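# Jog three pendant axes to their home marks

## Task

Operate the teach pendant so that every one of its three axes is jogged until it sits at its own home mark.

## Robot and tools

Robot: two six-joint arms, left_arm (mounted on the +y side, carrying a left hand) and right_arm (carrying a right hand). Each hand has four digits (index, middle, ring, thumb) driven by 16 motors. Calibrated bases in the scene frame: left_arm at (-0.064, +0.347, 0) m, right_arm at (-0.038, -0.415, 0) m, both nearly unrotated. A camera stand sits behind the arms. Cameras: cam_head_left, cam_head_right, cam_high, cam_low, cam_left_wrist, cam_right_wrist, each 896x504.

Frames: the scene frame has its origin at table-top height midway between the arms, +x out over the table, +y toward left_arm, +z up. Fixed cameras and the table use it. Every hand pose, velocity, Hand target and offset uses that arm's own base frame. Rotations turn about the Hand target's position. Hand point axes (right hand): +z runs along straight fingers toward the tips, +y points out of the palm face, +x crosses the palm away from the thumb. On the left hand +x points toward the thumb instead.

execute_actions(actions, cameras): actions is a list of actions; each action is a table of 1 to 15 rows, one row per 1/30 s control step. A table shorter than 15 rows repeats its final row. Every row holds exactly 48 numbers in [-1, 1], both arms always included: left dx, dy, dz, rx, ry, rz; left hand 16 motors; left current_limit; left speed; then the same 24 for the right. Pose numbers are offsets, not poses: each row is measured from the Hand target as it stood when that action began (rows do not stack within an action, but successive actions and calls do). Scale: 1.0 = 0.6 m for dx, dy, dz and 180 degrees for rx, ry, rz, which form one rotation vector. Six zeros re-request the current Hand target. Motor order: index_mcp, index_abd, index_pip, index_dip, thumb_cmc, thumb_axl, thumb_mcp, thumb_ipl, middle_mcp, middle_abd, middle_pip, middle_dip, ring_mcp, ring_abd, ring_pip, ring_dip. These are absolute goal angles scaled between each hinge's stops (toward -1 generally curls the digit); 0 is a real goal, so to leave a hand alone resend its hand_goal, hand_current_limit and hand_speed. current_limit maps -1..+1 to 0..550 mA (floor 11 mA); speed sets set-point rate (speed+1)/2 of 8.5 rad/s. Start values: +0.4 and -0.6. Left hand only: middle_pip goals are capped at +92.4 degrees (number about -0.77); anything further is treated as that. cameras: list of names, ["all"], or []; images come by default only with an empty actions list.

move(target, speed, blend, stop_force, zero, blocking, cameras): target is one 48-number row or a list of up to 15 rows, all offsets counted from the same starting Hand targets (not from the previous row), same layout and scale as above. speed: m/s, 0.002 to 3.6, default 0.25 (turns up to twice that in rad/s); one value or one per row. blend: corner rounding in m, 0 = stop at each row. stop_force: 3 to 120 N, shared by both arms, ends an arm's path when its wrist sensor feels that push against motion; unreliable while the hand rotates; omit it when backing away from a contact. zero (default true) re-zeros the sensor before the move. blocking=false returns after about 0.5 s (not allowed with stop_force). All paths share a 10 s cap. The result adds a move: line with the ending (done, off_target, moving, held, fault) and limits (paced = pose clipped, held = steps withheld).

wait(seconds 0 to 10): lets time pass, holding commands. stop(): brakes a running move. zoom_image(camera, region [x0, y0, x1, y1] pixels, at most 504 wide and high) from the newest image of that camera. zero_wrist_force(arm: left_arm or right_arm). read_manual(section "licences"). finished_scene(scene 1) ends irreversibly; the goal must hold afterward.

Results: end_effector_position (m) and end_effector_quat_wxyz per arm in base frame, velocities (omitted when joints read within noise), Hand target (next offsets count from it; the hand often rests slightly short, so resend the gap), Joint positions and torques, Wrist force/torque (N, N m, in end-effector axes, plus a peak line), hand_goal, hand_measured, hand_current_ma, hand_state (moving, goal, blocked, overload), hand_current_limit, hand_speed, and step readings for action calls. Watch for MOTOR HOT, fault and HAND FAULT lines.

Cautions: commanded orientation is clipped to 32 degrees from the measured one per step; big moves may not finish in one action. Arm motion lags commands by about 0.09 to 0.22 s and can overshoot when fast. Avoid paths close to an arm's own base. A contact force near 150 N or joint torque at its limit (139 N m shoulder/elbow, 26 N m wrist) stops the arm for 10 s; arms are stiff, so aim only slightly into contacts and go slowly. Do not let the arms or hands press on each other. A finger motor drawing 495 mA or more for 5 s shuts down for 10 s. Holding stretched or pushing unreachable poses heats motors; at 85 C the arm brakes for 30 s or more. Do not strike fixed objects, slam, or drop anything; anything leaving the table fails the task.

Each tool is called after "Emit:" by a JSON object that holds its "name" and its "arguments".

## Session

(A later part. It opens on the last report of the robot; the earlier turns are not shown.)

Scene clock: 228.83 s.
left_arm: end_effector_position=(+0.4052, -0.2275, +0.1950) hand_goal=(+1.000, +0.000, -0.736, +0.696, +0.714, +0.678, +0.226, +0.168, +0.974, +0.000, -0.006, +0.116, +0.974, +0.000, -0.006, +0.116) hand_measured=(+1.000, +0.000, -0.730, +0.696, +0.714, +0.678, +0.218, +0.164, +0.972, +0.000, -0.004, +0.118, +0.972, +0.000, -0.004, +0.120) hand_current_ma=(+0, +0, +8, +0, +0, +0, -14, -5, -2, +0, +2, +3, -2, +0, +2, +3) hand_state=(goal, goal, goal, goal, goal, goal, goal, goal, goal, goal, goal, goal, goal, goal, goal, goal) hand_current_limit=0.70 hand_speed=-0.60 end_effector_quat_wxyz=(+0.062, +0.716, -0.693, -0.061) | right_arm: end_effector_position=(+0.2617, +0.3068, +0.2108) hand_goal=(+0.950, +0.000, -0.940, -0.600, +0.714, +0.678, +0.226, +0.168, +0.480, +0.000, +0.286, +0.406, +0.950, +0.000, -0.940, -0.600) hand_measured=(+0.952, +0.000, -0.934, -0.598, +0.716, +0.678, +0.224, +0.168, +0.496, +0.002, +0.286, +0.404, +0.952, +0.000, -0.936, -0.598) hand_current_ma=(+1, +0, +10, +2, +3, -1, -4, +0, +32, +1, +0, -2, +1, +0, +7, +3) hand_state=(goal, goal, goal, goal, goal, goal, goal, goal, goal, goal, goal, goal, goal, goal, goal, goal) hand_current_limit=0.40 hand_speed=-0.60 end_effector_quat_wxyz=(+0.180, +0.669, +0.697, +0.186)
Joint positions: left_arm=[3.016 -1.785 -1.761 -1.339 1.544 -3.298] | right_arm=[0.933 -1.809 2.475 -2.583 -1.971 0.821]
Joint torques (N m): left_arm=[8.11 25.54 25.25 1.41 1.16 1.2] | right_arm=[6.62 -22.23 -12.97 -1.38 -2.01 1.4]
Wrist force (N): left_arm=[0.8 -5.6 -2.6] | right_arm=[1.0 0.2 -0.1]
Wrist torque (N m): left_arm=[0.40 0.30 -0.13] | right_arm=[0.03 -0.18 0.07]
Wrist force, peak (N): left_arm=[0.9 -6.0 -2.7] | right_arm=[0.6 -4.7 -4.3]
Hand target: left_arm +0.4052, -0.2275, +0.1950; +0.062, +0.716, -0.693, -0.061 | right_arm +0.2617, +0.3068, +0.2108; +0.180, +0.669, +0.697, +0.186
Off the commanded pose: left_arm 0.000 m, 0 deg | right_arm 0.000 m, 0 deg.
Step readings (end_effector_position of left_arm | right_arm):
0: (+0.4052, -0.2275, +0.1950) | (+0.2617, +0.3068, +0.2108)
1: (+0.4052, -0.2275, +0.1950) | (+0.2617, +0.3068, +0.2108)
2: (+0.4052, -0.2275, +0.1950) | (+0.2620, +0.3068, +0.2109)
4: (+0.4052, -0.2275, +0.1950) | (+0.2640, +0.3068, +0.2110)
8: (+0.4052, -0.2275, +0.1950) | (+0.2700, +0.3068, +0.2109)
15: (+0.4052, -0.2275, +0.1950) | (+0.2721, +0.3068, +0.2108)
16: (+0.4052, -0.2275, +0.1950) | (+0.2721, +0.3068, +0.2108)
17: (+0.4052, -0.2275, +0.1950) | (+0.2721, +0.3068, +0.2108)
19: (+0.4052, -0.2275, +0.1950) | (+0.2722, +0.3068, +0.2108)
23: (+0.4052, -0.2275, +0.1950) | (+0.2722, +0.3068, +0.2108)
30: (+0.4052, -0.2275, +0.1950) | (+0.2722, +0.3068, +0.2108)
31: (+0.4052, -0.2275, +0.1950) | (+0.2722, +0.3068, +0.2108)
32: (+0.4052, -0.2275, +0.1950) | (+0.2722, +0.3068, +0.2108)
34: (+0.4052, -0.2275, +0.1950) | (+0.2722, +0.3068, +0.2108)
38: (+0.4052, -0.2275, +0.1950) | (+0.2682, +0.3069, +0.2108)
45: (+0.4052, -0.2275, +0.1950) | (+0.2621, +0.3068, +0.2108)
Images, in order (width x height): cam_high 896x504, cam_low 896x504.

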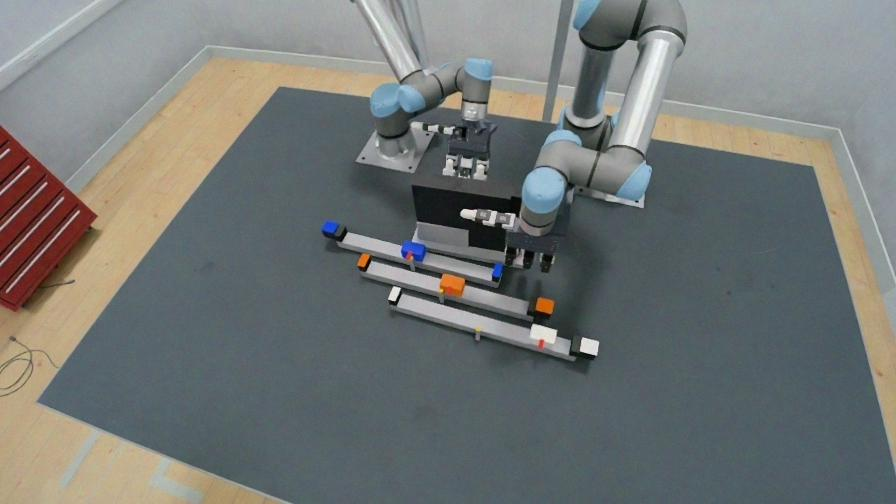

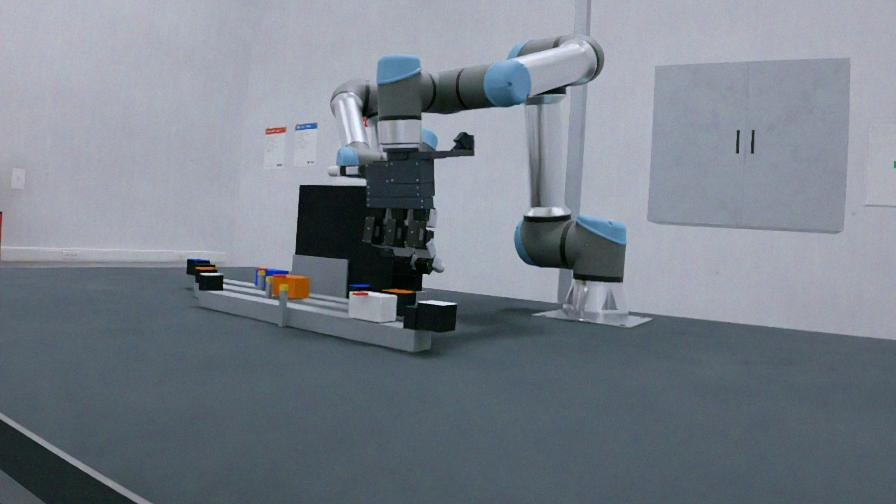

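Emit:
{"name": "execute_actions", "arguments": {"actions": [[[0,0,0,0,0,0,1.0,0,-0.737,0.696,0.714,0.677,0.225,0.168,0.973,0,-0.007,0.116,0.973,0,-0.007,0.116,0.7,-0.6,0.0035,0,0,0,0,0,0.95,0,-0.94,-0.6,0.714,0.678,0.226,0.168,0.479,0,0.285,0.406,0.95,0,-0.94,-0.6,0.4,-0.6],[0,0,0,0,0,0,1.0,0,-0.737,0.696,0.714,0.677,0.225,0.168,0.973,0,-0.007,0.116,0.973,0,-0.007,0.116,0.7,-0.6,0.007,0,0,0,0,0,0.95,0,-0.94,-0.6,0.714,0.678,0.226,0.168,0.479,0,0.285,0.406,0.95,0,-0.94,-0.6,0.4,-0.6],[0,0,0,0,0,0,1.0,0,-0.737,0.696,0.714,0.677,0.225,0.168,0.973,0,-0.007,0.116,0.973,0,-0.007,0.116,0.7,-0.6,0.0105,0,0,0,0,0,0.95,0,-0.94,-0.6,0.714,0.678,0.226,0.168,0.479,0,0.285,0.406,0.95,0,-0.94,-0.6,0.4,-0.6],[0,0,0,0,0,0,1.0,0,-0.737,0.696,0.714,0.677,0.225,0.168,0.973,0,-0.007,0.116,0.973,0,-0.007,0.116,0.7,-0.6,0.014,0,0,0,0,0,0.95,0,-0.94,-0.6,0.714,0.678,0.226,0.168,0.479,0,0.285,0.406,0.95,0,-0.94,-0.6,0.4,-0.6],[0,0,0,0,0,0,1.0,0,-0.737,0.696,0.714,0.677,0.225,0.168,0.973,0,-0.007,0.116,0.973,0,-0.007,0.116,0.7,-0.6,0.0175,0,0,0,0,0,0.95,0,-0.94,-0.6,0.714,0.678,0.226,0.168,0.479,0,0.285,0.406,0.95,0,-0.94,-0.6,0.4,-0.6]],[[0,0,0,0,0,0,1.0,0,-0.737,0.696,0.714,0.677,0.225,0.168,0.973,0,-0.007,0.116,0.973,0,-0.007,0.116,0.7,-0.6,0,0,0,0,0,0,0.95,0,-0.94,-0.6,0.714,0.678,0.226,0.168,0.479,0,0.285,0.406,0.95,0,-0.94,-0.6,0.4,-0.6]],[[0,0,0,0,0,0,1.0,0,-0.737,0.696,0.714,0.677,0.225,0.168,0.973,0,-0.007,0.116,0.973,0,-0.007,0.116,0.7,-0.6,0,0,0,0,0,0,0.95,0,-0.94,-0.6,0.714,0.678,0.226,0.168,0.479,0,0.285,0.406,0.95,0,-0.94,-0.6,0.4,-0.6]],[[0,0,0,0,0,0,1.0,0,-0.737,0.696,0.714,0.677,0.225,0.168,0.973,0,-0.007,0.116,0.973,0,-0.007,0.116,0.7,-0.6,0,0,0,0,0,0,0.95,0,-0.94,-0.6,0.714,0.678,0.226,0.168,0.479,0,0.285,0.406,0.95,0,-0.94,-0.6,0.4,-0.6]],[[0,0,0,0,0,0,1.0,0,-0.737,0.696,0.714,0.677,0.225,0.168,0.973,0,-0.007,0.116,0.973,0,-0.007,0.116,0.7,-0.6,0,0,0,0,0,0,0.95,0,-0.94,-0.6,0.714,0.678,0.226,0.168,0.479,0,0.285,0.406,0.95,0,-0.94,-0.6,0.4,-0.6]],[[0,0,0,0,0,0,1.0,0,-0.737,0.696,0.714,0.677,0.225,0.168,0.973,0,-0.007,0.116,0.973,0,-0.007,0.116,0.7,-0.6,0,0,0,0,0,0,0.95,0,-0.94,-0.6,0.714,0.678,0.226,0.168,0.479,0,0.285,0.406,0.95,0,-0.94,-0.6,0.4,-0.6],[0,0,0,0,0,0,1.0,0,-0.737,0.696,0.714,0.677,0.225,0.168,0.973,0,-0.007,0.116,0.973,0,-0.007,0.116,0.7,-0.6,0,0,0,0,0,0,0.95,0,-0.94,-0.6,0.714,0.678,0.226,0.168,0.479,0,0.285,0.406,0.95,0,-0.94,-0.6,0.4,-0.6],[0,0,0,0,0,0,1.0,0,-0.737,0.696,0.714,0.677,0.225,0.168,0.973,0,-0.007,0.116,0.973,0,-0.007,0.116,0.7,-0.6,0,0,0,0,0,0,0.95,0,-0.94,-0.6,0.714,0.678,0.226,0.168,0.479,0,0.285,0.406,0.95,0,-0.94,-0.6,0.4,-0.6],[0,0,0,0,0,0,1.0,0,-0.737,0.696,0.714,0.677,0.225,0.168,0.973,0,-0.007,0.116,0.973,0,-0.007,0.116,0.7,-0.6,0,0,0,0,0,0,0.95,0,-0.94,-0.6,0.714,0.678,0.226,0.168,0.479,0,0.285,0.406,0.95,0,-0.94,-0.6,0.4,-0.6],[0,0,0,0,0,0,1.0,0,-0.737,0.696,0.714,0.677,0.225,0.168,0.973,0,-0.007,0.116,0.973,0,-0.007,0.116,0.7,-0.6,-0.006,0,0,0,0,0,0.95,0,-0.94,-0.6,0.714,0.678,0.226,0.168,0.479,0,0.285,0.406,0.95,0,-0.94,-0.6,0.4,-0.6],[0,0,0,0,0,0,1.0,0,-0.737,0.696,0.714,0.677,0.225,0.168,0.973,0,-0.007,0.116,0.973,0,-0.007,0.116,0.7,-0.6,-0.012,0,0,0,0,0,0.95,0,-0.94,-0.6,0.714,0.678,0.226,0.168,0.479,0,0.285,0.406,0.95,0,-0.94,-0.6,0.4,-0.6],[0,0,0,0,0,0,1.0,0,-0.737,0.696,0.714,0.677,0.225,0.168,0.973,0,-0.007,0.116,0.973,0,-0.007,0.116,0.7,-0.6,-0.0175,0,0,0,0,0,0.95,0,-0.94,-0.6,0.714,0.678,0.226,0.168,0.479,0,0.285,0.406,0.95,0,-0.94,-0.6,0.4,-0.6]]], "cameras": ["cam_high", "cam_right_wrist", "cam_left_wrist"]}}

Emit:
{"name": "zoom_image", "arguments": {"camera": "cam_high", "region": [400, 230, 520, 310]}}

Scene clock: 237.47 s.
left_arm: end_effector_position=(+0.4052, -0.2275, +0.1950) hand_goal=(+1.000, +0.000, -0.736, +0.696, +0.714, +0.678, +0.226, +0.168, +0.974, +0.000, -0.006, +0.116, +0.974, +0.000, -0.006, +0.116) hand_measured=(+1.000, +0.000, -0.730, +0.696, +0.714, +0.678, +0.218, +0.164, +0.972, +0.000, -0.004, +0.118, +0.972, +0.000, -0.004, +0.120) hand_current_ma=(+0, +0, +8, +0, +0, +0, -14, -5, -2, +0, +2, +3, -2, +0, +2, +3) hand_state=(goal, goal, goal, goal, goal, goal, goal, goal, goal, goal, goal, goal, goal, goal, goal, goal) hand_current_limit=0.70 hand_speed=-0.60 end_effector_quat_wxyz=(+0.062, +0.716, -0.693, -0.061) | right_arm: end_effector_position=(+0.2617, +0.3068, +0.2108) hand_goal=(+0.950, +0.000, -0.940, -0.600, +0.714, +0.678, +0.226, +0.168, +0.480, +0.000, +0.286, +0.406, +0.950, +0.000, -0.940, -0.600) hand_measured=(+0.952, +0.000, -0.934, -0.598, +0.716, +0.678, +0.224, +0.168, +0.496, +0.002, +0.286, +0.404, +0.952, +0.000, -0.936, -0.598) hand_current_ma=(+1, +0, +10, +2, +3, -1, -4, +0, +32, +2, +0, -2, +1, +0, +7, +3) hand_state=(goal, goal, goal, goal, goal, goal, goal, goal, goal, goal, goal, goal, goal, goal, goal, goal) hand_current_limit=0.40 hand_speed=-0.60 end_effector_quat_wxyz=(+0.180, +0.669, +0.697, +0.186)
Joint positions: left_arm=[3.016 -1.785 -1.761 -1.339 1.544 -3.298] | right_arm=[0.933 -1.809 2.475 -2.583 -1.971 0.821]
Joint torques (N m): left_arm=[8.52 25.52 24.77 1.47 1.02 1.12] | right_arm=[5.85 -22.35 -13.36 -1.33 -2 1.4]
Wrist force (N): left_arm=[0.9 -5.6 -2.8] | right_arm=[1.1 0.4 0.1]
Wrist torque (N m): left_arm=[0.41 0.28 -0.12] | right_arm=[0.05 -0.19 0.08]
Wrist force, peak (N): left_arm=[0.9 -5.9 -2.8] | right_arm=[0.7 -4.6 -4.3]
Hand target: left_arm +0.4052, -0.2275, +0.1950; +0.062, +0.716, -0.693, -0.061 | right_arm +0.2617, +0.3068, +0.2108; +0.180, +0.669, +0.697, +0.186
Off the commanded pose: left_arm 0.000 m, 0 deg | right_arm 0.000 m, 0 deg.
Step readings (end_effector_position of left_arm | right_arm):
0: (+0.4052, -0.2275, +0.1950) | (+0.2617, +0.3068, +0.2108)
1: (+0.4052, -0.2275, +0.1950) | (+0.2617, +0.3068, +0.2108)
2: (+0.4052, -0.2275, +0.1950) | (+0.2621, +0.3067, +0.2108)
4: (+0.4052, -0.2275, +0.1950) | (+0.2642, +0.3067, +0.2109)
8: (+0.4052, -0.2275, +0.1950) | (+0.2701, +0.3067, +0.2109)
15: (+0.4052, -0.2275, +0.1950) | (+0.2721, +0.3068, +0.2108)
16: (+0.4052, -0.2275, +0.1950) | (+0.2721, +0.3068, +0.2108)
17: (+0.4052, -0.2275, +0.1950) | (+0.2721, +0.3068, +0.2108)
19: (+0.4052, -0.2275, +0.1950) | (+0.2722, +0.3068, +0.2108)
23: (+0.4052, -0.2275, +0.1950) | (+0.2722, +0.3068, +0.2108)
30: (+0.4052, -0.2275, +0.1950) | (+0.2722, +0.3068, +0.2108)
31: (+0.4052, -0.2275, +0.1950) | (+0.2722, +0.3068, +0.2108)
32: (+0.4052, -0.2275, +0.1950) | (+0.2722, +0.3068, +0.2108)
34: (+0.4052, -0.2275, +0.1950) | (+0.2722, +0.3068, +0.2108)
38: (+0.4052, -0.2275, +0.1950) | (+0.2722, +0.3068, +0.2108)
45: (+0.4052, -0.2275, +0.1950) | (+0.2722, +0.3068, +0.2108)
46: (+0.4052, -0.2275, +0.1950) | (+0.2722, +0.3068, +0.2108)
47: (+0.4052, -0.2275, +0.1950) | (+0.2722, +0.3068, +0.2108)
49: (+0.4052, -0.2275, +0.1950) | (+0.2722, +0.3068, +0.2108)
53: (+0.4052, -0.2275, +0.1950) | (+0.2722, +0.3068, +0.2108)
60: (+0.4052, -0.2275, +0.1950) | (+0.2722, +0.3068, +0.2108)
61: (+0.4052, -0.2275, +0.1950) | (+0.2722, +0.3068, +0.2108)
62: (+0.4052, -0.2275, +0.1950) | (+0.2722, +0.3068, +0.2108)
64: (+0.4052, -0.2275, +0.1950) | (+0.2722, +0.3068, +0.2108)
68: (+0.4052, -0.2275, +0.1950) | (+0.2722, +0.3068, +0.2108)
75: (+0.4052, -0.2275, +0.1950) | (+0.2722, +0.3068, +0.2108)
76: (+0.4052, -0.2275, +0.1950) | (+0.2722, +0.3068, +0.2108)
77: (+0.4052, -0.2275, +0.1950) | (+0.2722, +0.3068, +0.2108)
79: (+0.4052, -0.2275, +0.1950) | (+0.2722, +0.3068, +0.2108)
83: (+0.4052, -0.2275, +0.1950) | (+0.2682, +0.3069, +0.2108)
90: (+0.4052, -0.2275, +0.1950) | (+0.2621, +0.3068, +0.2108)
Images, in order (width x height): cam_high 896x504, cam_left_wrist 896x504, cam_right_wrist 896x504.

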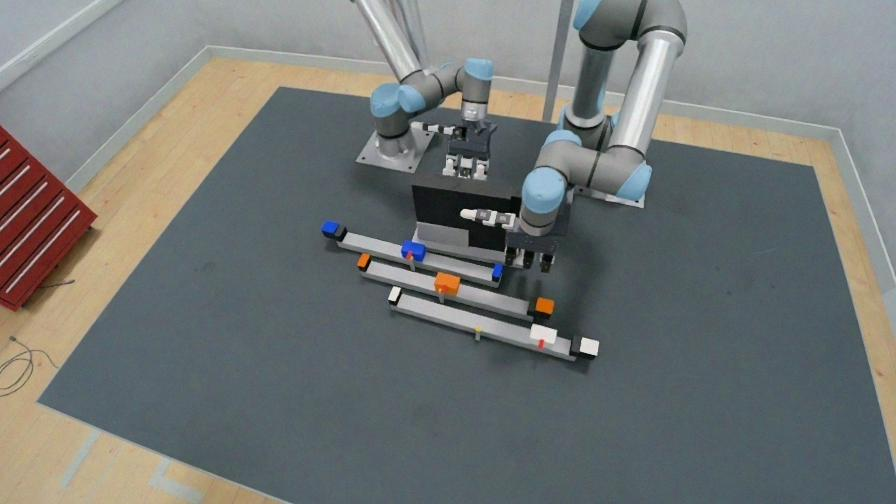

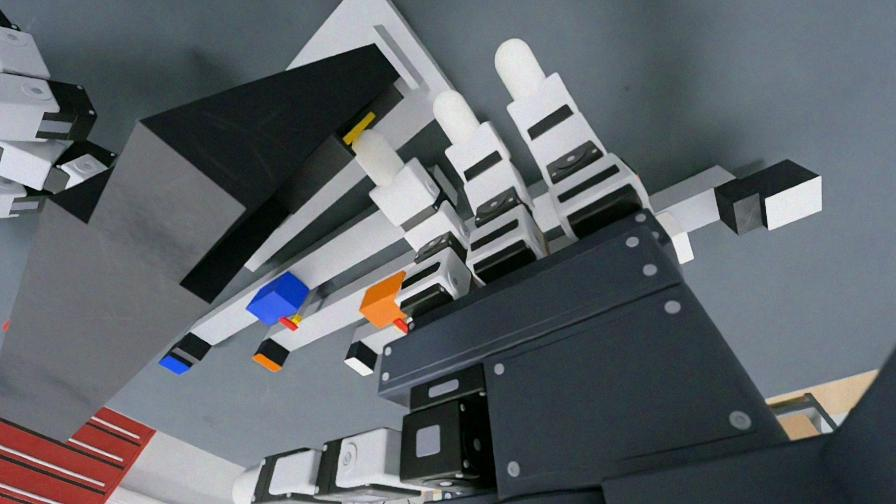

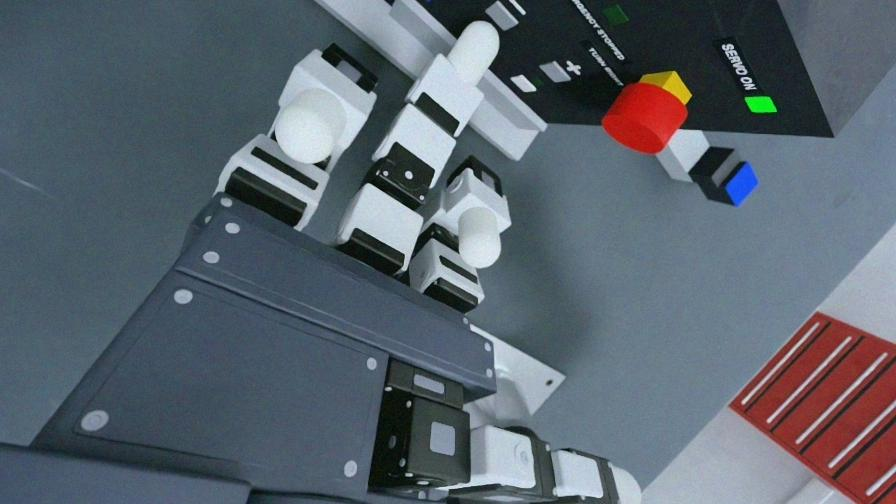

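Scaled by 4.200 from the camera's 896x504 image, which has a finer 1280x720 frame.

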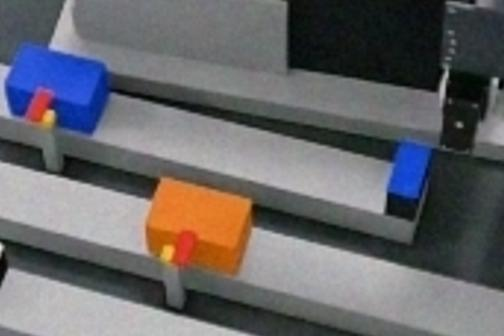

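Emit:
{"name": "zoom_image", "arguments": {"camera": "cam_high", "region": [430, 265, 470, 305]}}

Emit:
{"name": "zoom_image", "arguments": {"camera": "cam_high", "region": [395, 235, 435, 275]}}

Scaled by 12.600 from the camera's 896x504 image, which has a finer 1280x720 frame.

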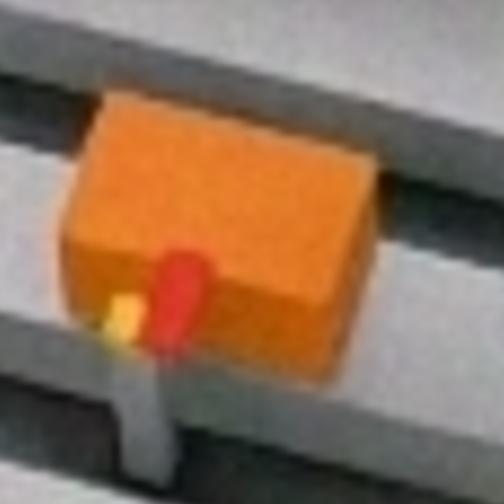

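Scaled by 12.600 from the camera's 896x504 image, which has a finer 1280x720 frame.

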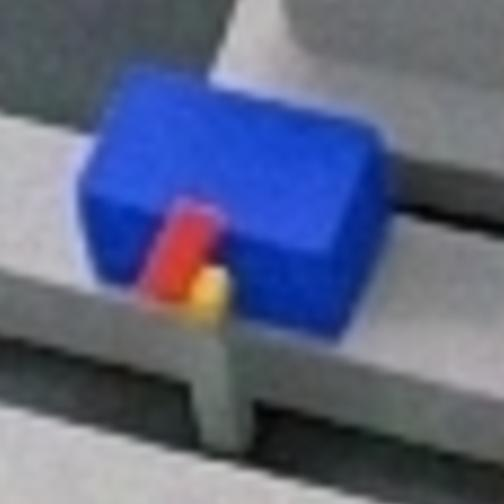

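Emit:
{"name": "execute_actions", "arguments": {"actions": [[[0,0,0,0,0,0,1.0,0,-0.737,0.696,0.714,0.677,0.225,0.168,0.973,0,-0.007,0.116,0.973,0,-0.007,0.116,0.7,-0.6,0.0035,0,0,0,0,0,0.95,0,-0.94,-0.6,0.714,0.678,0.226,0.168,0.479,0,0.285,0.406,0.95,0,-0.94,-0.6,0.4,-0.6],[0,0,0,0,0,0,1.0,0,-0.737,0.696,0.714,0.677,0.225,0.168,0.973,0,-0.007,0.116,0.973,0,-0.007,0.116,0.7,-0.6,0.007,0,0,0,0,0,0.95,0,-0.94,-0.6,0.714,0.678,0.226,0.168,0.479,0,0.285,0.406,0.95,0,-0.94,-0.6,0.4,-0.6],[0,0,0,0,0,0,1.0,0,-0.737,0.696,0.714,0.677,0.225,0.168,0.973,0,-0.007,0.116,0.973,0,-0.007,0.116,0.7,-0.6,0.0105,0,0,0,0,0,0.95,0,-0.94,-0.6,0.714,0.678,0.226,0.168,0.479,0,0.285,0.406,0.95,0,-0.94,-0.6,0.4,-0.6],[0,0,0,0,0,0,1.0,0,-0.737,0.696,0.714,0.677,0.225,0.168,0.973,0,-0.007,0.116,0.973,0,-0.007,0.116,0.7,-0.6,0.014,0,0,0,0,0,0.95,0,-0.94,-0.6,0.714,0.678,0.226,0.168,0.479,0,0.285,0.406,0.95,0,-0.94,-0.6,0.4,-0.6],[0,0,0,0,0,0,1.0,0,-0.737,0.696,0.714,0.677,0.225,0.168,0.973,0,-0.007,0.116,0.973,0,-0.007,0.116,0.7,-0.6,0.0175,0,0,0,0,0,0.95,0,-0.94,-0.6,0.714,0.678,0.226,0.168,0.479,0,0.285,0.406,0.95,0,-0.94,-0.6,0.4,-0.6]],[[0,0,0,0,0,0,1.0,0,-0.737,0.696,0.714,0.677,0.225,0.168,0.973,0,-0.007,0.116,0.973,0,-0.007,0.116,0.7,-0.6,0,0,0,0,0,0,0.95,0,-0.94,-0.6,0.714,0.678,0.226,0.168,0.479,0,0.285,0.406,0.95,0,-0.94,-0.6,0.4,-0.6]],[[0,0,0,0,0,0,1.0,0,-0.737,0.696,0.714,0.677,0.225,0.168,0.973,0,-0.007,0.116,0.973,0,-0.007,0.116,0.7,-0.6,0,0,0,0,0,0,0.95,0,-0.94,-0.6,0.714,0.678,0.226,0.168,0.479,0,0.285,0.406,0.95,0,-0.94,-0.6,0.4,-0.6],[0,0,0,0,0,0,1.0,0,-0.737,0.696,0.714,0.677,0.225,0.168,0.973,0,-0.007,0.116,0.973,0,-0.007,0.116,0.7,-0.6,0,0,0,0,0,0,0.95,0,-0.94,-0.6,0.714,0.678,0.226,0.168,0.479,0,0.285,0.406,0.95,0,-0.94,-0.6,0.4,-0.6],[0,0,0,0,0,0,1.0,0,-0.737,0.696,0.714,0.677,0.225,0.168,0.973,0,-0.007,0.116,0.973,0,-0.007,0.116,0.7,-0.6,0,0,0,0,0,0,0.95,0,-0.94,-0.6,0.714,0.678,0.226,0.168,0.479,0,0.285,0.406,0.95,0,-0.94,-0.6,0.4,-0.6],[0,0,0,0,0,0,1.0,0,-0.737,0.696,0.714,0.677,0.225,0.168,0.973,0,-0.007,0.116,0.973,0,-0.007,0.116,0.7,-0.6,0,0,0,0,0,0,0.95,0,-0.94,-0.6,0.714,0.678,0.226,0.168,0.479,0,0.285,0.406,0.95,0,-0.94,-0.6,0.4,-0.6],[0,0,0,0,0,0,1.0,0,-0.737,0.696,0.714,0.677,0.225,0.168,0.973,0,-0.007,0.116,0.973,0,-0.007,0.116,0.7,-0.6,-0.006,0,0,0,0,0,0.95,0,-0.94,-0.6,0.714,0.678,0.226,0.168,0.479,0,0.285,0.406,0.95,0,-0.94,-0.6,0.4,-0.6],[0,0,0,0,0,0,1.0,0,-0.737,0.696,0.714,0.677,0.225,0.168,0.973,0,-0.007,0.116,0.973,0,-0.007,0.116,0.7,-0.6,-0.012,0,0,0,0,0,0.95,0,-0.94,-0.6,0.714,0.678,0.226,0.168,0.479,0,0.285,0.406,0.95,0,-0.94,-0.6,0.4,-0.6],[0,0,0,0,0,0,1.0,0,-0.737,0.696,0.714,0.677,0.225,0.168,0.973,0,-0.007,0.116,0.973,0,-0.007,0.116,0.7,-0.6,-0.0175,0,0,0,0,0,0.95,0,-0.94,-0.6,0.714,0.678,0.226,0.168,0.479,0,0.285,0.406,0.95,0,-0.94,-0.6,0.4,-0.6]]], "cameras": ["cam_high", "cam_low"]}}

Emit:
{"name": "zoom_image", "arguments": {"camera": "cam_high", "region": [430, 265, 470, 305]}}

Scene clock: 242.27 s.
left_arm: end_effector_position=(+0.4052, -0.2275, +0.1950) hand_goal=(+1.000, +0.000, -0.736, +0.696, +0.714, +0.678, +0.226, +0.168, +0.974, +0.000, -0.006, +0.116, +0.974, +0.000, -0.006, +0.116) hand_measured=(+1.000, +0.000, -0.730, +0.696, +0.714, +0.678, +0.218, +0.164, +0.972, +0.000, -0.004, +0.118, +0.972, +0.000, -0.004, +0.120) hand_current_ma=(+0, +0, +8, +0, +0, +0, -14, -5, -2, +0, +2, +3, -2, +0, +2, +3) hand_state=(goal, goal, goal, goal, goal, goal, goal, goal, goal, goal, goal, goal, goal, goal, goal, goal) hand_current_limit=0.70 hand_speed=-0.60 end_effector_quat_wxyz=(+0.062, +0.716, -0.693, -0.061) | right_arm: end_effector_position=(+0.2617, +0.3068, +0.2108) hand_goal=(+0.950, +0.000, -0.940, -0.600, +0.714, +0.678, +0.226, +0.168, +0.480, +0.000, +0.286, +0.406, +0.950, +0.000, -0.940, -0.600) hand_measured=(+0.952, +0.000, -0.934, -0.598, +0.716, +0.678, +0.224, +0.168, +0.496, +0.002, +0.286, +0.404, +0.952, +0.000, -0.936, -0.598) hand_current_ma=(+1, +0, +10, +2, +3, -1, -4, +0, +32, +3, +0, -2, +1, +0, +7, +3) hand_state=(goal, goal, goal, goal, goal, goal, goal, goal, goal, goal, goal, goal, goal, goal, goal, goal) hand_current_limit=0.40 hand_speed=-0.60 end_effector_quat_wxyz=(+0.180, +0.669, +0.697, +0.186)
Joint positions: left_arm=[3.016 -1.785 -1.761 -1.339 1.544 -3.298] | right_arm=[0.933 -1.809 2.475 -2.583 -1.971 0.821]
Joint torques (N m): left_arm=[7.3 25.47 24.63 1.38 0.91 1.12] | right_arm=[6.03 -22.02 -13.63 -1.49 -2.05 1.47]
Wrist force (N): left_arm=[1.0 -5.7 -2.4] | right_arm=[0.8 0.4 -0.2]
Wrist torque (N m): left_arm=[0.37 0.29 -0.12] | right_arm=[0.07 -0.15 0.05]
Wrist force, peak (N): left_arm=[1.0 -5.9 -2.7] | right_arm=[0.7 -4.3 -4.4]
Hand target: left_arm +0.4052, -0.2275, +0.1950; +0.062, +0.716, -0.693, -0.061 | right_arm +0.2617, +0.3068, +0.2108; +0.180, +0.669, +0.697, +0.186
Off the commanded pose: left_arm 0.000 m, 0 deg | right_arm 0.000 m, 0 deg.
Step readings (end_effector_position of left_arm | right_arm):
0: (+0.4052, -0.2275, +0.1950) | (+0.2617, +0.3068, +0.2108)
1: (+0.4052, -0.2275, +0.1950) | (+0.2617, +0.3068, +0.2108)
2: (+0.4052, -0.2275, +0.1950) | (+0.2621, +0.3067, +0.2108)
4: (+0.4052, -0.2275, +0.1950) | (+0.2642, +0.3067, +0.2109)
8: (+0.4052, -0.2275, +0.1950) | (+0.2701, +0.3067, +0.2109)
15: (+0.4052, -0.2275, +0.1950) | (+0.2721, +0.3068, +0.2108)
16: (+0.4052, -0.2275, +0.1950) | (+0.2721, +0.3068, +0.2108)
17: (+0.4052, -0.2275, +0.1950) | (+0.2721, +0.3068, +0.2108)
19: (+0.4052, -0.2275, +0.1950) | (+0.2722, +0.3068, +0.2108)
23: (+0.4052, -0.2275, +0.1950) | (+0.2722, +0.3068, +0.2108)
30: (+0.4052, -0.2275, +0.1950) | (+0.2722, +0.3068, +0.2108)
31: (+0.4052, -0.2275, +0.1950) | (+0.2722, +0.3068, +0.2108)
32: (+0.4052, -0.2275, +0.1950) | (+0.2722, +0.3068, +0.2108)
34: (+0.4052, -0.2275, +0.1950) | (+0.2722, +0.3068, +0.2108)
38: (+0.4052, -0.2275, +0.1950) | (+0.2679, +0.3069, +0.2108)
45: (+0.4052, -0.2275, +0.1950) | (+0.2621, +0.3068, +0.2108)
Images, in order (width x height): cam_high 896x504, cam_low 896x504.

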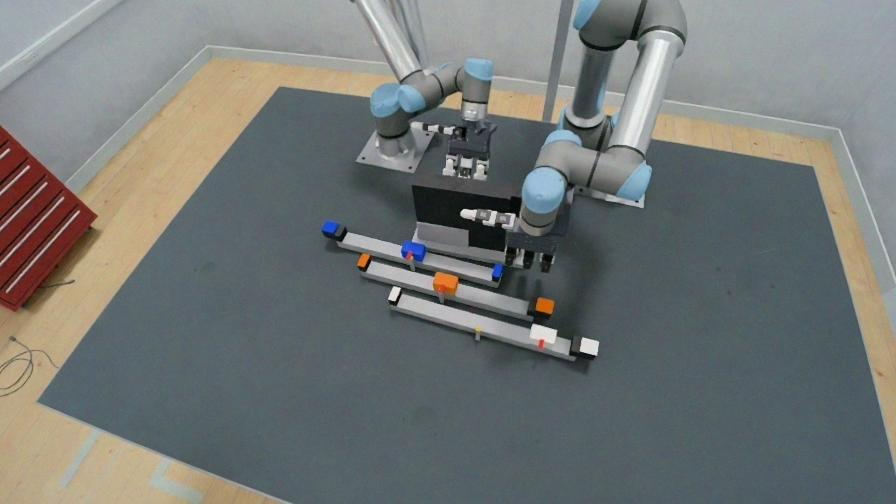

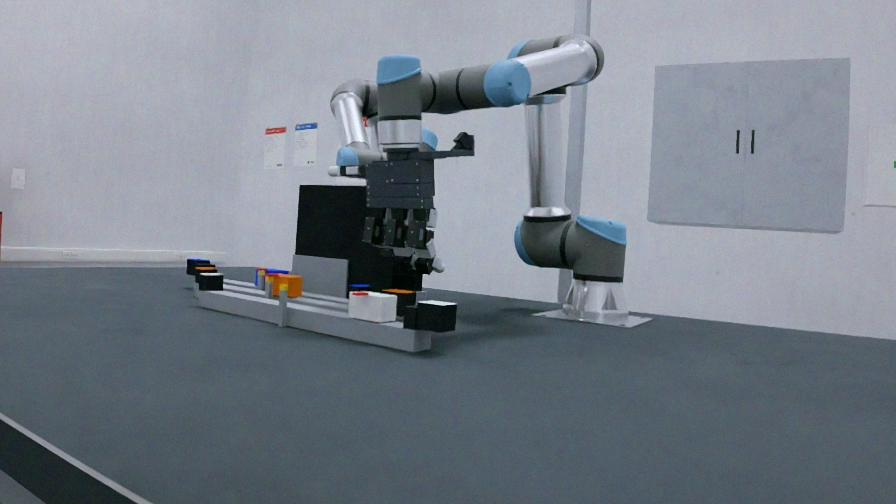

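Scaled by 12.600 from the camera's 896x504 image, which has a finer 1280x720 frame.

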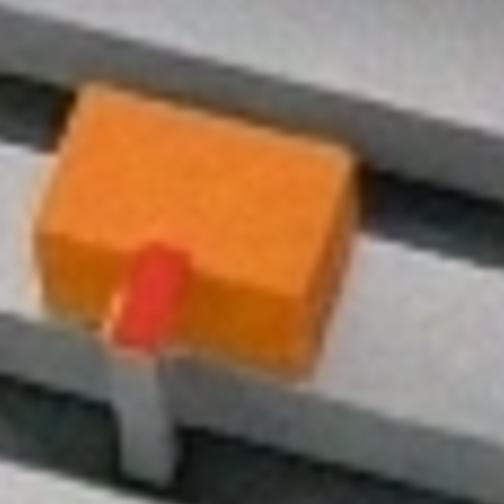

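Emit:
{"name": "zoom_image", "arguments": {"camera": "cam_low", "region": [240, 255, 320, 335]}}

Emit:
{"name": "zoom_image", "arguments": {"camera": "cam_low", "region": [330, 270, 410, 350]}}

Scaled by 6.300 from the camera's 896x504 image, which has a finer 1280x720 frame.

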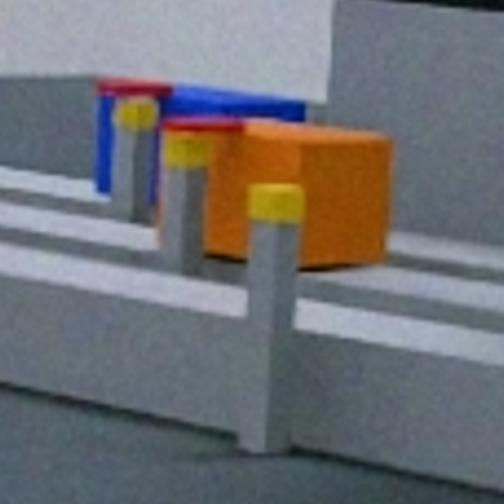

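Scaled by 6.300 from the camera's 896x504 image, which has a finer 1280x720 frame.

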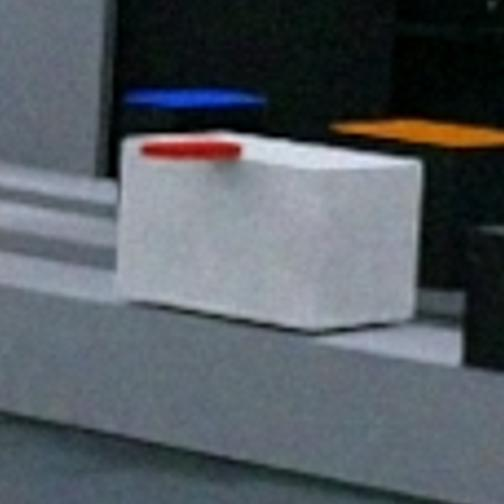

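Emit:
{"name": "execute_actions", "arguments": {"actions": [[[0,0,0,0,0,0,1.0,0,-0.737,0.696,0.714,0.677,0.225,0.168,0.973,0,-0.007,0.116,0.973,0,-0.007,0.116,0.7,-0.6,0,0,0,0,0,0,0.95,0,-0.94,-0.6,0.714,0.678,0.226,0.168,0.479,0,0.285,0.406,0.95,0,-0.94,-0.6,0.4,-0.6],[0,0,0,0,0,0,1.0,0,-0.737,0.696,0.714,0.677,0.225,0.168,0.973,0,-0.007,0.116,0.973,0,-0.007,0.116,0.7,-0.6,0,0,0,0,0,0,0.95,0,-0.94,-0.6,0.714,0.678,0.226,0.168,0.479,0,0.285,0.406,0.95,0,-0.94,-0.6,0.4,-0.6],[0,0,0,0,0,0,1.0,0,-0.737,0.696,0.714,0.677,0.225,0.168,0.973,0,-0.007,0.116,0.973,0,-0.007,0.116,0.7,-0.6,0.0035,0,0,0,0,0,0.95,0,-0.94,-0.6,0.714,0.678,0.226,0.168,0.479,0,0.285,0.406,0.95,0,-0.94,-0.6,0.4,-0.6],[0,0,0,0,0,0,1.0,0,-0.737,0.696,0.714,0.677,0.225,0.168,0.973,0,-0.007,0.116,0.973,0,-0.007,0.116,0.7,-0.6,0.007,0,0,0,0,0,0.95,0,-0.94,-0.6,0.714,0.678,0.226,0.168,0.479,0,0.285,0.406,0.95,0,-0.94,-0.6,0.4,-0.6],[0,0,0,0,0,0,1.0,0,-0.737,0.696,0.714,0.677,0.225,0.168,0.973,0,-0.007,0.116,0.973,0,-0.007,0.116,0.7,-0.6,0.0105,0,0,0,0,0,0.95,0,-0.94,-0.6,0.714,0.678,0.226,0.168,0.479,0,0.285,0.406,0.95,0,-0.94,-0.6,0.4,-0.6],[0,0,0,0,0,0,1.0,0,-0.737,0.696,0.714,0.677,0.225,0.168,0.973,0,-0.007,0.116,0.973,0,-0.007,0.116,0.7,-0.6,0.014,0,0,0,0,0,0.95,0,-0.94,-0.6,0.714,0.678,0.226,0.168,0.479,0,0.285,0.406,0.95,0,-0.94,-0.6,0.4,-0.6],[0,0,0,0,0,0,1.0,0,-0.737,0.696,0.714,0.677,0.225,0.168,0.973,0,-0.007,0.116,0.973,0,-0.007,0.116,0.7,-0.6,0.0175,0,0,0,0,0,0.95,0,-0.94,-0.6,0.714,0.678,0.226,0.168,0.479,0,0.285,0.406,0.95,0,-0.94,-0.6,0.4,-0.6]],[[0,0,0,0,0,0,1.0,0,-0.737,0.696,0.714,0.677,0.225,0.168,0.973,0,-0.007,0.116,0.973,0,-0.007,0.116,0.7,-0.6,0,0,0,0,0,0,0.95,0,-0.94,-0.6,0.714,0.678,0.226,0.168,0.479,0,0.285,0.406,0.95,0,-0.94,-0.6,0.4,-0.6]],[[0,0,0,0,0,0,1.0,0,-0.737,0.696,0.714,0.677,0.225,0.168,0.973,0,-0.007,0.116,0.973,0,-0.007,0.116,0.7,-0.6,-0.006,0,0,0,0,0,0.95,0,-0.94,-0.6,0.714,0.678,0.226,0.168,0.479,0,0.285,0.406,0.95,0,-0.94,-0.6,0.4,-0.6],[0,0,0,0,0,0,1.0,0,-0.737,0.696,0.714,0.677,0.225,0.168,0.973,0,-0.007,0.116,0.973,0,-0.007,0.116,0.7,-0.6,-0.012,0,0,0,0,0,0.95,0,-0.94,-0.6,0.714,0.678,0.226,0.168,0.479,0,0.285,0.406,0.95,0,-0.94,-0.6,0.4,-0.6],[0,0,0,0,0,0,1.0,0,-0.737,0.696,0.714,0.677,0.225,0.168,0.973,0,-0.007,0.116,0.973,0,-0.007,0.116,0.7,-0.6,-0.0175,0,0,0,0,0,0.95,0,-0.94,-0.6,0.714,0.678,0.226,0.168,0.479,0,0.285,0.406,0.95,0,-0.94,-0.6,0.4,-0.6]]], "cameras": ["cam_high", "cam_low", "cam_left_wrist"]}}

Emit:
{"name": "zoom_image", "arguments": {"camera": "cam_high", "region": [430, 265, 470, 305]}}

Emit:
{"name": "zoom_image", "arguments": {"camera": "cam_low", "region": [240, 255, 320, 335]}}

Emit:
{"name": "zoom_image", "arguments": {"camera": "cam_left_wrist", "region": [230, 250, 430, 390]}}

Scene clock: 247.87 s.
left_arm: end_effector_position=(+0.4052, -0.2275, +0.1950) hand_goal=(+1.000, +0.000, -0.736, +0.696, +0.714, +0.678, +0.226, +0.168, +0.974, +0.000, -0.006, +0.116, +0.974, +0.000, -0.006, +0.116) hand_measured=(+1.000, +0.000, -0.730, +0.696, +0.714, +0.678, +0.218, +0.164, +0.972, +0.000, -0.004, +0.118, +0.972, +0.000, -0.004, +0.120) hand_current_ma=(+0, +0, +8, +0, +0, +0, -14, -5, -2, +0, +2, +3, -2, +0, +2, +3) hand_state=(goal, goal, goal, goal, goal, goal, goal, goal, goal, goal, goal, goal, goal, goal, goal, goal) hand_current_limit=0.70 hand_speed=-0.60 end_effector_quat_wxyz=(+0.062, +0.716, -0.693, -0.061) | right_arm: end_effector_position=(+0.2617, +0.3068, +0.2108) hand_goal=(+0.950, +0.000, -0.940, -0.600, +0.714, +0.678, +0.226, +0.168, +0.480, +0.000, +0.286, +0.406, +0.950, +0.000, -0.940, -0.600) hand_measured=(+0.952, +0.000, -0.934, -0.598, +0.716, +0.678, +0.224, +0.168, +0.496, +0.004, +0.286, +0.404, +0.952, +0.000, -0.936, -0.598) hand_current_ma=(+2, +0, +10, +2, +3, -1, -4, +0, +32, +3, +0, -2, +1, +0, +7, +3) hand_state=(goal, goal, goal, goal, goal, goal, goal, goal, goal, goal, goal, goal, goal, goal, goal, goal) hand_current_limit=0.40 hand_speed=-0.60 end_effector_quat_wxyz=(+0.180, +0.669, +0.697, +0.186)
Joint positions: left_arm=[3.016 -1.785 -1.761 -1.339 1.544 -3.298] | right_arm=[0.933 -1.809 2.475 -2.583 -1.971 0.821]
Joint torques (N m): left_arm=[8.1 25.77 24.92 1.41 0.8 1.12] | right_arm=[5.94 -22.58 -13.47 -1.36 -2.02 1.4]
Wrist force (N): left_arm=[0.9 -5.7 -2.6] | right_arm=[1.1 0.5 0.1]
Wrist torque (N m): left_arm=[0.39 0.28 -0.12] | right_arm=[0.06 -0.19 0.08]
Wrist force, peak (N): left_arm=[1.1 -5.9 -2.6] | right_arm=[0.7 -4.4 -4.3]
Hand target: left_arm +0.4052, -0.2275, +0.1950; +0.062, +0.716, -0.693, -0.061 | right_arm +0.2617, +0.3068, +0.2108; +0.180, +0.669, +0.697, +0.186
Off the commanded pose: left_arm 0.000 m, 0 deg | right_arm 0.000 m, 0 deg.
Step readings (end_effector_position of left_arm | right_arm):
0: (+0.4052, -0.2275, +0.1950) | (+0.2617, +0.3068, +0.2108)
1: (+0.4052, -0.2275, +0.1950) | (+0.2617, +0.3068, +0.2108)
2: (+0.4052, -0.2275, +0.1950) | (+0.2617, +0.3068, +0.2108)
4: (+0.4052, -0.2275, +0.1950) | (+0.2620, +0.3067, +0.2108)
8: (+0.4052, -0.2275, +0.1950) | (+0.2674, +0.3067, +0.2109)
15: (+0.4052, -0.2275, +0.1950) | (+0.2719, +0.3068, +0.2108)
16: (+0.4052, -0.2275, +0.1950) | (+0.2720, +0.3068, +0.2108)
17: (+0.4052, -0.2275, +0.1950) | (+0.2721, +0.3068, +0.2108)
19: (+0.4052, -0.2275, +0.1950) | (+0.2721, +0.3068, +0.2108)
23: (+0.4052, -0.2275, +0.1950) | (+0.2722, +0.3068, +0.2108)
30: (+0.4052, -0.2275, +0.1950) | (+0.2722, +0.3068, +0.2108)
31: (+0.4052, -0.2275, +0.1950) | (+0.2722, +0.3068, +0.2108)
32: (+0.4052, -0.2275, +0.1950) | (+0.2716, +0.3069, +0.2108)
34: (+0.4052, -0.2275, +0.1950) | (+0.2684, +0.3069, +0.2108)
38: (+0.4052, -0.2275, +0.1950) | (+0.2630, +0.3068, +0.2108)
45: (+0.4052, -0.2275, +0.1950) | (+0.2618, +0.3068, +0.2108)
Images, in order (width x height): cam_high 896x504, cam_low 896x504, cam_left_wrist 896x504.

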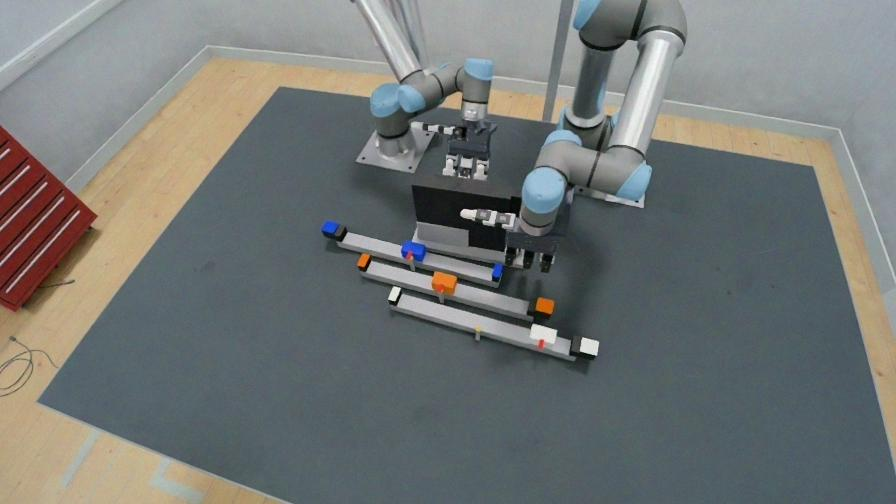

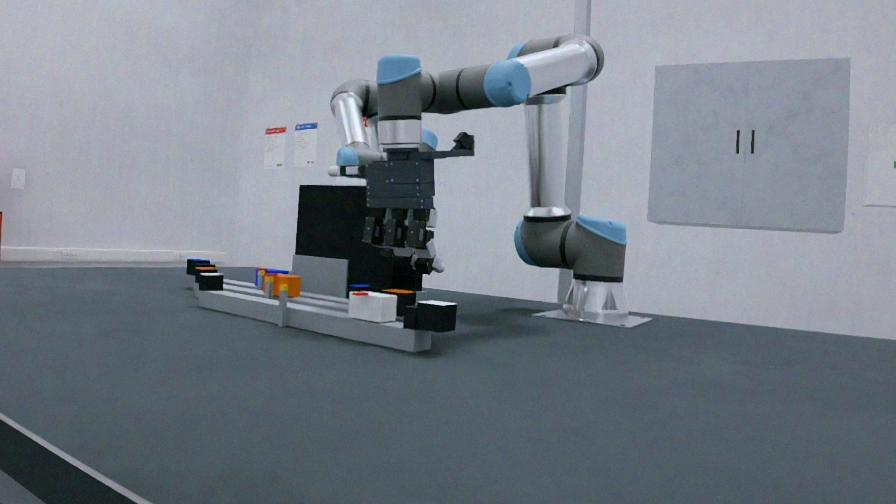

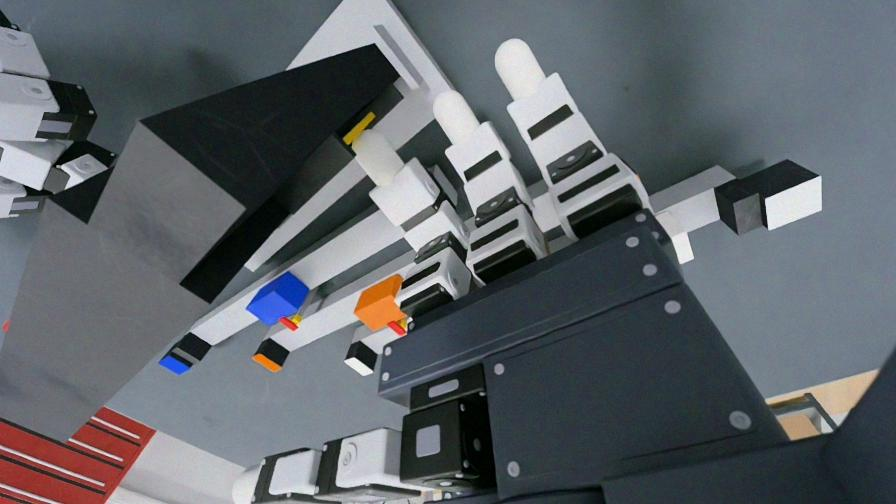

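Scaled by 12.600 from the camera's 896x504 image, which has a finer 1280x720 frame.

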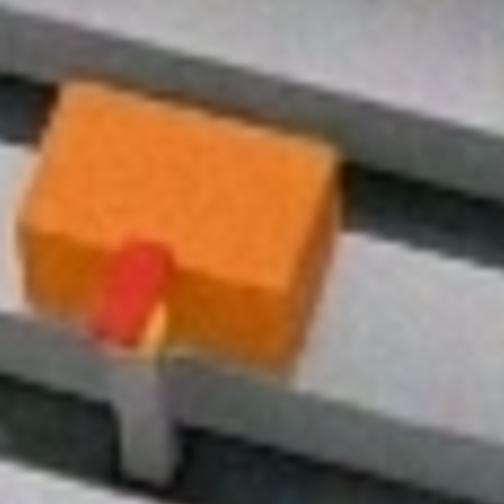

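Scaled by 6.300 from the camera's 896x504 image, which has a finer 1280x720 frame.

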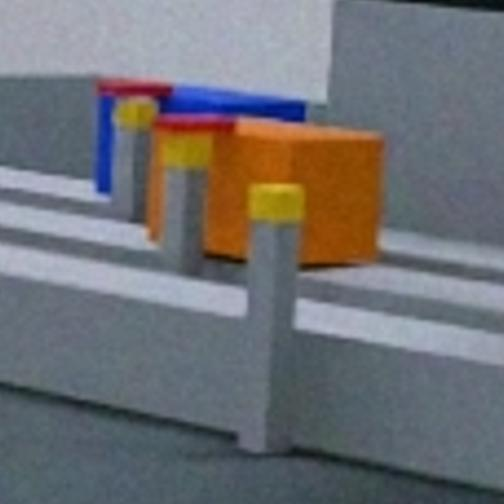

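Scaled by 2.520 from the camera's 896x504 image, which has a finer 1280x720 frame.

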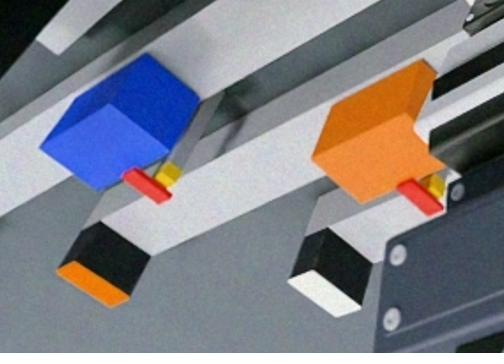

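Emit:
{"name": "move", "arguments": {"target": [[0,0,0,0,0,0,1.0,0,-0.737,0.696,0.714,0.677,0.225,0.168,0.973,0,-0.007,0.116,0.973,0,-0.007,0.116,0.7,-0.6,-0.01667,0,0,0,0,0,0.95,0,-0.94,-0.6,0.714,0.678,0.226,0.168,0.479,0,0.285,0.406,0.95,0,-0.94,-0.6,0.4,-0.6],[0,0,0,0,0,0,1.0,0,-0.737,0.696,0.714,0.677,0.225,0.168,0.973,0,-0.007,0.116,0.973,0,-0.007,0.116,0.7,-0.6,-0.01667,-0.08233,-0.08,0,0,0,0.95,0,-0.94,-0.6,0.714,0.678,0.226,0.168,0.479,0,0.285,0.406,0.95,0,-0.94,-0.6,0.4,-0.6]], "speed": 0.1, "blend": [0.005, 0], "cameras": ["cam_right_wrist"]}}

Emit:
{"name": "move", "arguments": {"target": [0,0,0,0,0,0,1.0,0,-0.737,0.696,0.714,0.677,0.225,0.168,0.973,0,-0.007,0.116,0.973,0,-0.007,0.116,0.7,-0.6,0.06,0,0,0,0,0,0.95,0,-0.94,-0.6,0.714,0.678,0.226,0.168,0.479,0,0.285,0.406,0.95,0,-0.94,-0.6,0.4,-0.6], "speed": 0.02, "stop_force": 3, "cameras": ["cam_right_wrist"]}}

Emit:
{"name": "zoom_image", "arguments": {"camera": "cam_right_wrist", "region": [380, 0, 800, 240]}}

Scene clock: 253.30 s.
left_arm: end_effector_position=(+0.4052, -0.2275, +0.1950) hand_goal=(+1.000, +0.000, -0.736, +0.696, +0.714, +0.678, +0.226, +0.168, +0.974, +0.000, -0.006, +0.116, +0.974, +0.000, -0.006, +0.116) hand_measured=(+1.000, +0.000, -0.730, +0.696, +0.714, +0.678, +0.218, +0.164, +0.972, +0.000, -0.004, +0.118, +0.972, +0.000, -0.004, +0.120) hand_current_ma=(+0, +0, +8, +0, +0, +0, -14, -5, -2, +0, +2, +3, -2, +0, +2, +3) hand_state=(goal, goal, goal, goal, goal, goal, goal, goal, goal, goal, goal, goal, goal, goal, goal, goal) hand_current_limit=0.70 hand_speed=-0.60 end_effector_quat_wxyz=(+0.062, +0.716, -0.693, -0.061) | right_arm: end_effector_position=(+0.2517, +0.2574, +0.1628) hand_goal=(+0.950, +0.000, -0.940, -0.600, +0.714, +0.678, +0.226, +0.168, +0.480, +0.000, +0.286, +0.406, +0.950, +0.000, -0.940, -0.600) hand_measured=(+0.952, +0.000, -0.934, -0.598, +0.716, +0.678, +0.224, +0.168, +0.494, +0.002, +0.286, +0.404, +0.952, +0.000, -0.936, -0.598) hand_current_ma=(+2, +0, +10, +2, +4, -1, -4, +0, +29, +3, +0, -2, +1, +0, +7, +3) hand_state=(goal, goal, goal, goal, goal, goal, goal, goal, goal, goal, goal, goal, goal, goal, goal, goal) hand_current_limit=0.40 hand_speed=-0.60 end_effector_quat_wxyz=(+0.180, +0.669, +0.697, +0.186)
Joint positions: left_arm=[3.016 -1.785 -1.761 -1.339 1.544 -3.298] | right_arm=[0.848 -1.833 2.668 -2.784 -1.941 0.735]
Joint torques (N m): left_arm=[8.03 26.33 24.37 1.36 0.65 1.13] | right_arm=[-7.19 7.72 -11.64 -4.67 0.68 -1.32]
Wrist force (N): left_arm=[1.0 -5.7 -2.5] | right_arm=[0.6 0.6 -0.2]
Wrist torque (N m): left_arm=[0.38 0.27 -0.11] | right_arm=[0.08 -0.15 0.13]
Wrist force, peak (N): left_arm=[1.2 -5.9 -2.9] | right_arm=[1.5 0.5 -0.7]
Hand target: left_arm +0.4052, -0.2275, +0.1950; +0.062, +0.716, -0.693, -0.061 | right_arm +0.2517, +0.2574, +0.1628; +0.180, +0.669, +0.697, +0.186
Off the commanded pose: left_arm 0.000 m, 0 deg | right_arm 0.000 m, 0 deg.
move: done
Images, in order (width x height): cam_right_wrist 896x504.

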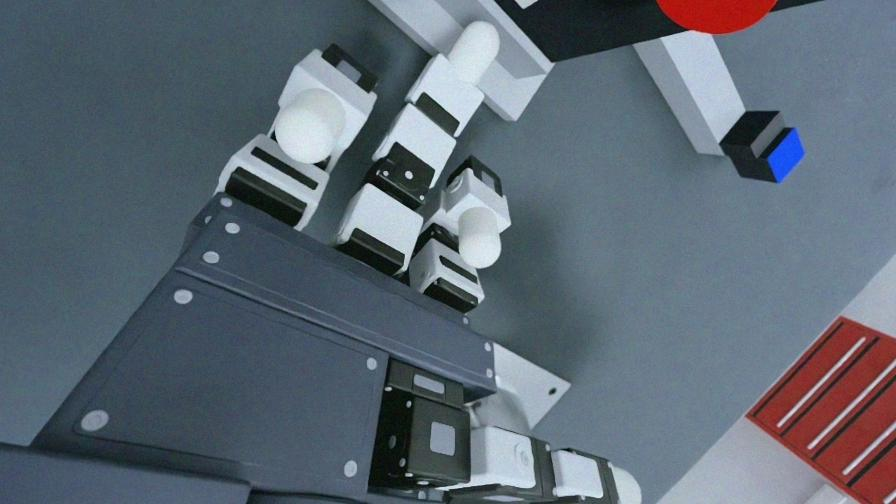

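Scene clock: 255.53 s.
left_arm: end_effector_position=(+0.4052, -0.2275, +0.1950) hand_goal=(+1.000, +0.000, -0.736, +0.696, +0.714, +0.678, +0.226, +0.168, +0.974, +0.000, -0.006, +0.116, +0.974, +0.000, -0.006, +0.116) hand_measured=(+1.000, +0.000, -0.730, +0.696, +0.714, +0.678, +0.218, +0.164, +0.972, +0.000, -0.004, +0.118, +0.972, +0.000, -0.004, +0.120) hand_current_ma=(+0, +0, +8, +0, +0, +0, -14, -5, -2, +0, +2, +3, -2, +0, +2, +3) hand_state=(goal, goal, goal, goal, goal, goal, goal, goal, goal, goal, goal, goal, goal, goal, goal, goal) hand_current_limit=0.70 hand_speed=-0.60 end_effector_quat_wxyz=(+0.062, +0.716, -0.693, -0.061) | right_arm: end_effector_position=(+0.2754, +0.2574, +0.1628) hand_goal=(+0.950, +0.000, -0.940, -0.600, +0.714, +0.678, +0.226, +0.168, +0.480, +0.000, +0.286, +0.406, +0.950, +0.000, -0.940, -0.600) hand_measured=(+0.952, +0.000, -0.934, -0.598, +0.716, +0.678, +0.224, +0.168, +0.498, +0.002, +0.284, +0.398, +0.952, +0.000, -0.936, -0.598) hand_current_ma=(+2, +0, +10, +2, +4, -1, -4, +0, +40, +2, -3, -14, +1, +0, +7, +3) hand_state=(goal, goal, goal, goal, goal, goal, goal, goal, goal, goal, goal, goal, goal, goal, goal, goal) hand_current_limit=0.40 hand_speed=-0.60 end_effector_quat_wxyz=(+0.180, +0.669, +0.697, +0.186)
Joint positions: left_arm=[3.016 -1.785 -1.761 -1.339 1.544 -3.298] | right_arm=[0.779 -1.798 2.655 -2.83 -1.915 0.667]
Joint torques (N m): left_arm=[7.76 26.24 25.04 1.22 0.69 1.15] | right_arm=[5.71 -19.89 -11.66 -1.67 -2.12 1.48]
Wrist force (N): left_arm=[1.0 -5.7 -2.8] | right_arm=[0.7 -1.4 -1.4]
Wrist torque (N m): left_arm=[0.41 0.26 -0.11] | right_arm=[0.17 -0.18 0.02]
Wrist force, peak (N): left_arm=[0.9 -6.0 -2.6] | right_arm=[0.9 -4.5 -4.1]
Hand target: left_arm +0.4052, -0.2275, +0.1950; +0.062, +0.716, -0.693, -0.061 | right_arm +0.2754, +0.2574, +0.1628; +0.180, +0.669, +0.697, +0.186 (not the last commanded pose)
Off the commanded pose: left_arm 0.000 m, 0 deg | right_arm 0.012 m, 0 deg.
move: contact (right_arm)
Images, in order (width x height): cam_right_wrist 896x504.

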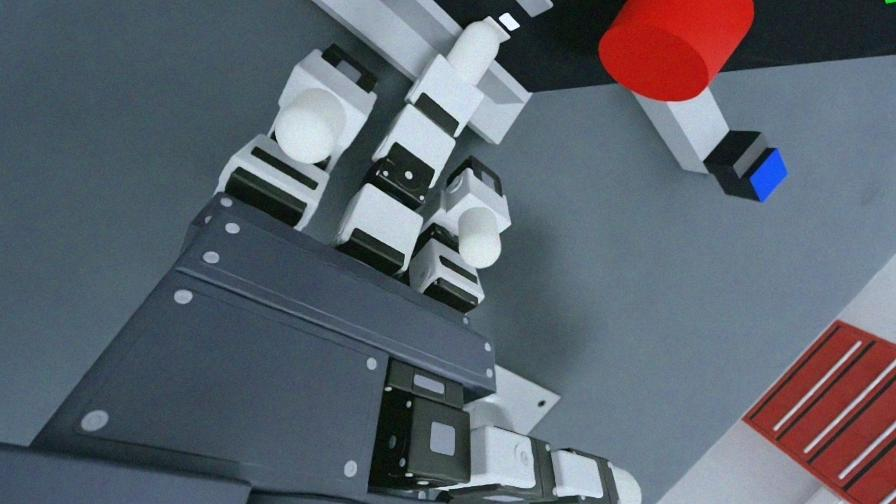

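Scaled by 1.200 from the camera's 896x504 image, which has a finer 1280x720 frame.

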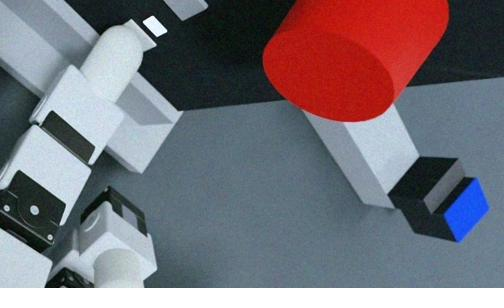

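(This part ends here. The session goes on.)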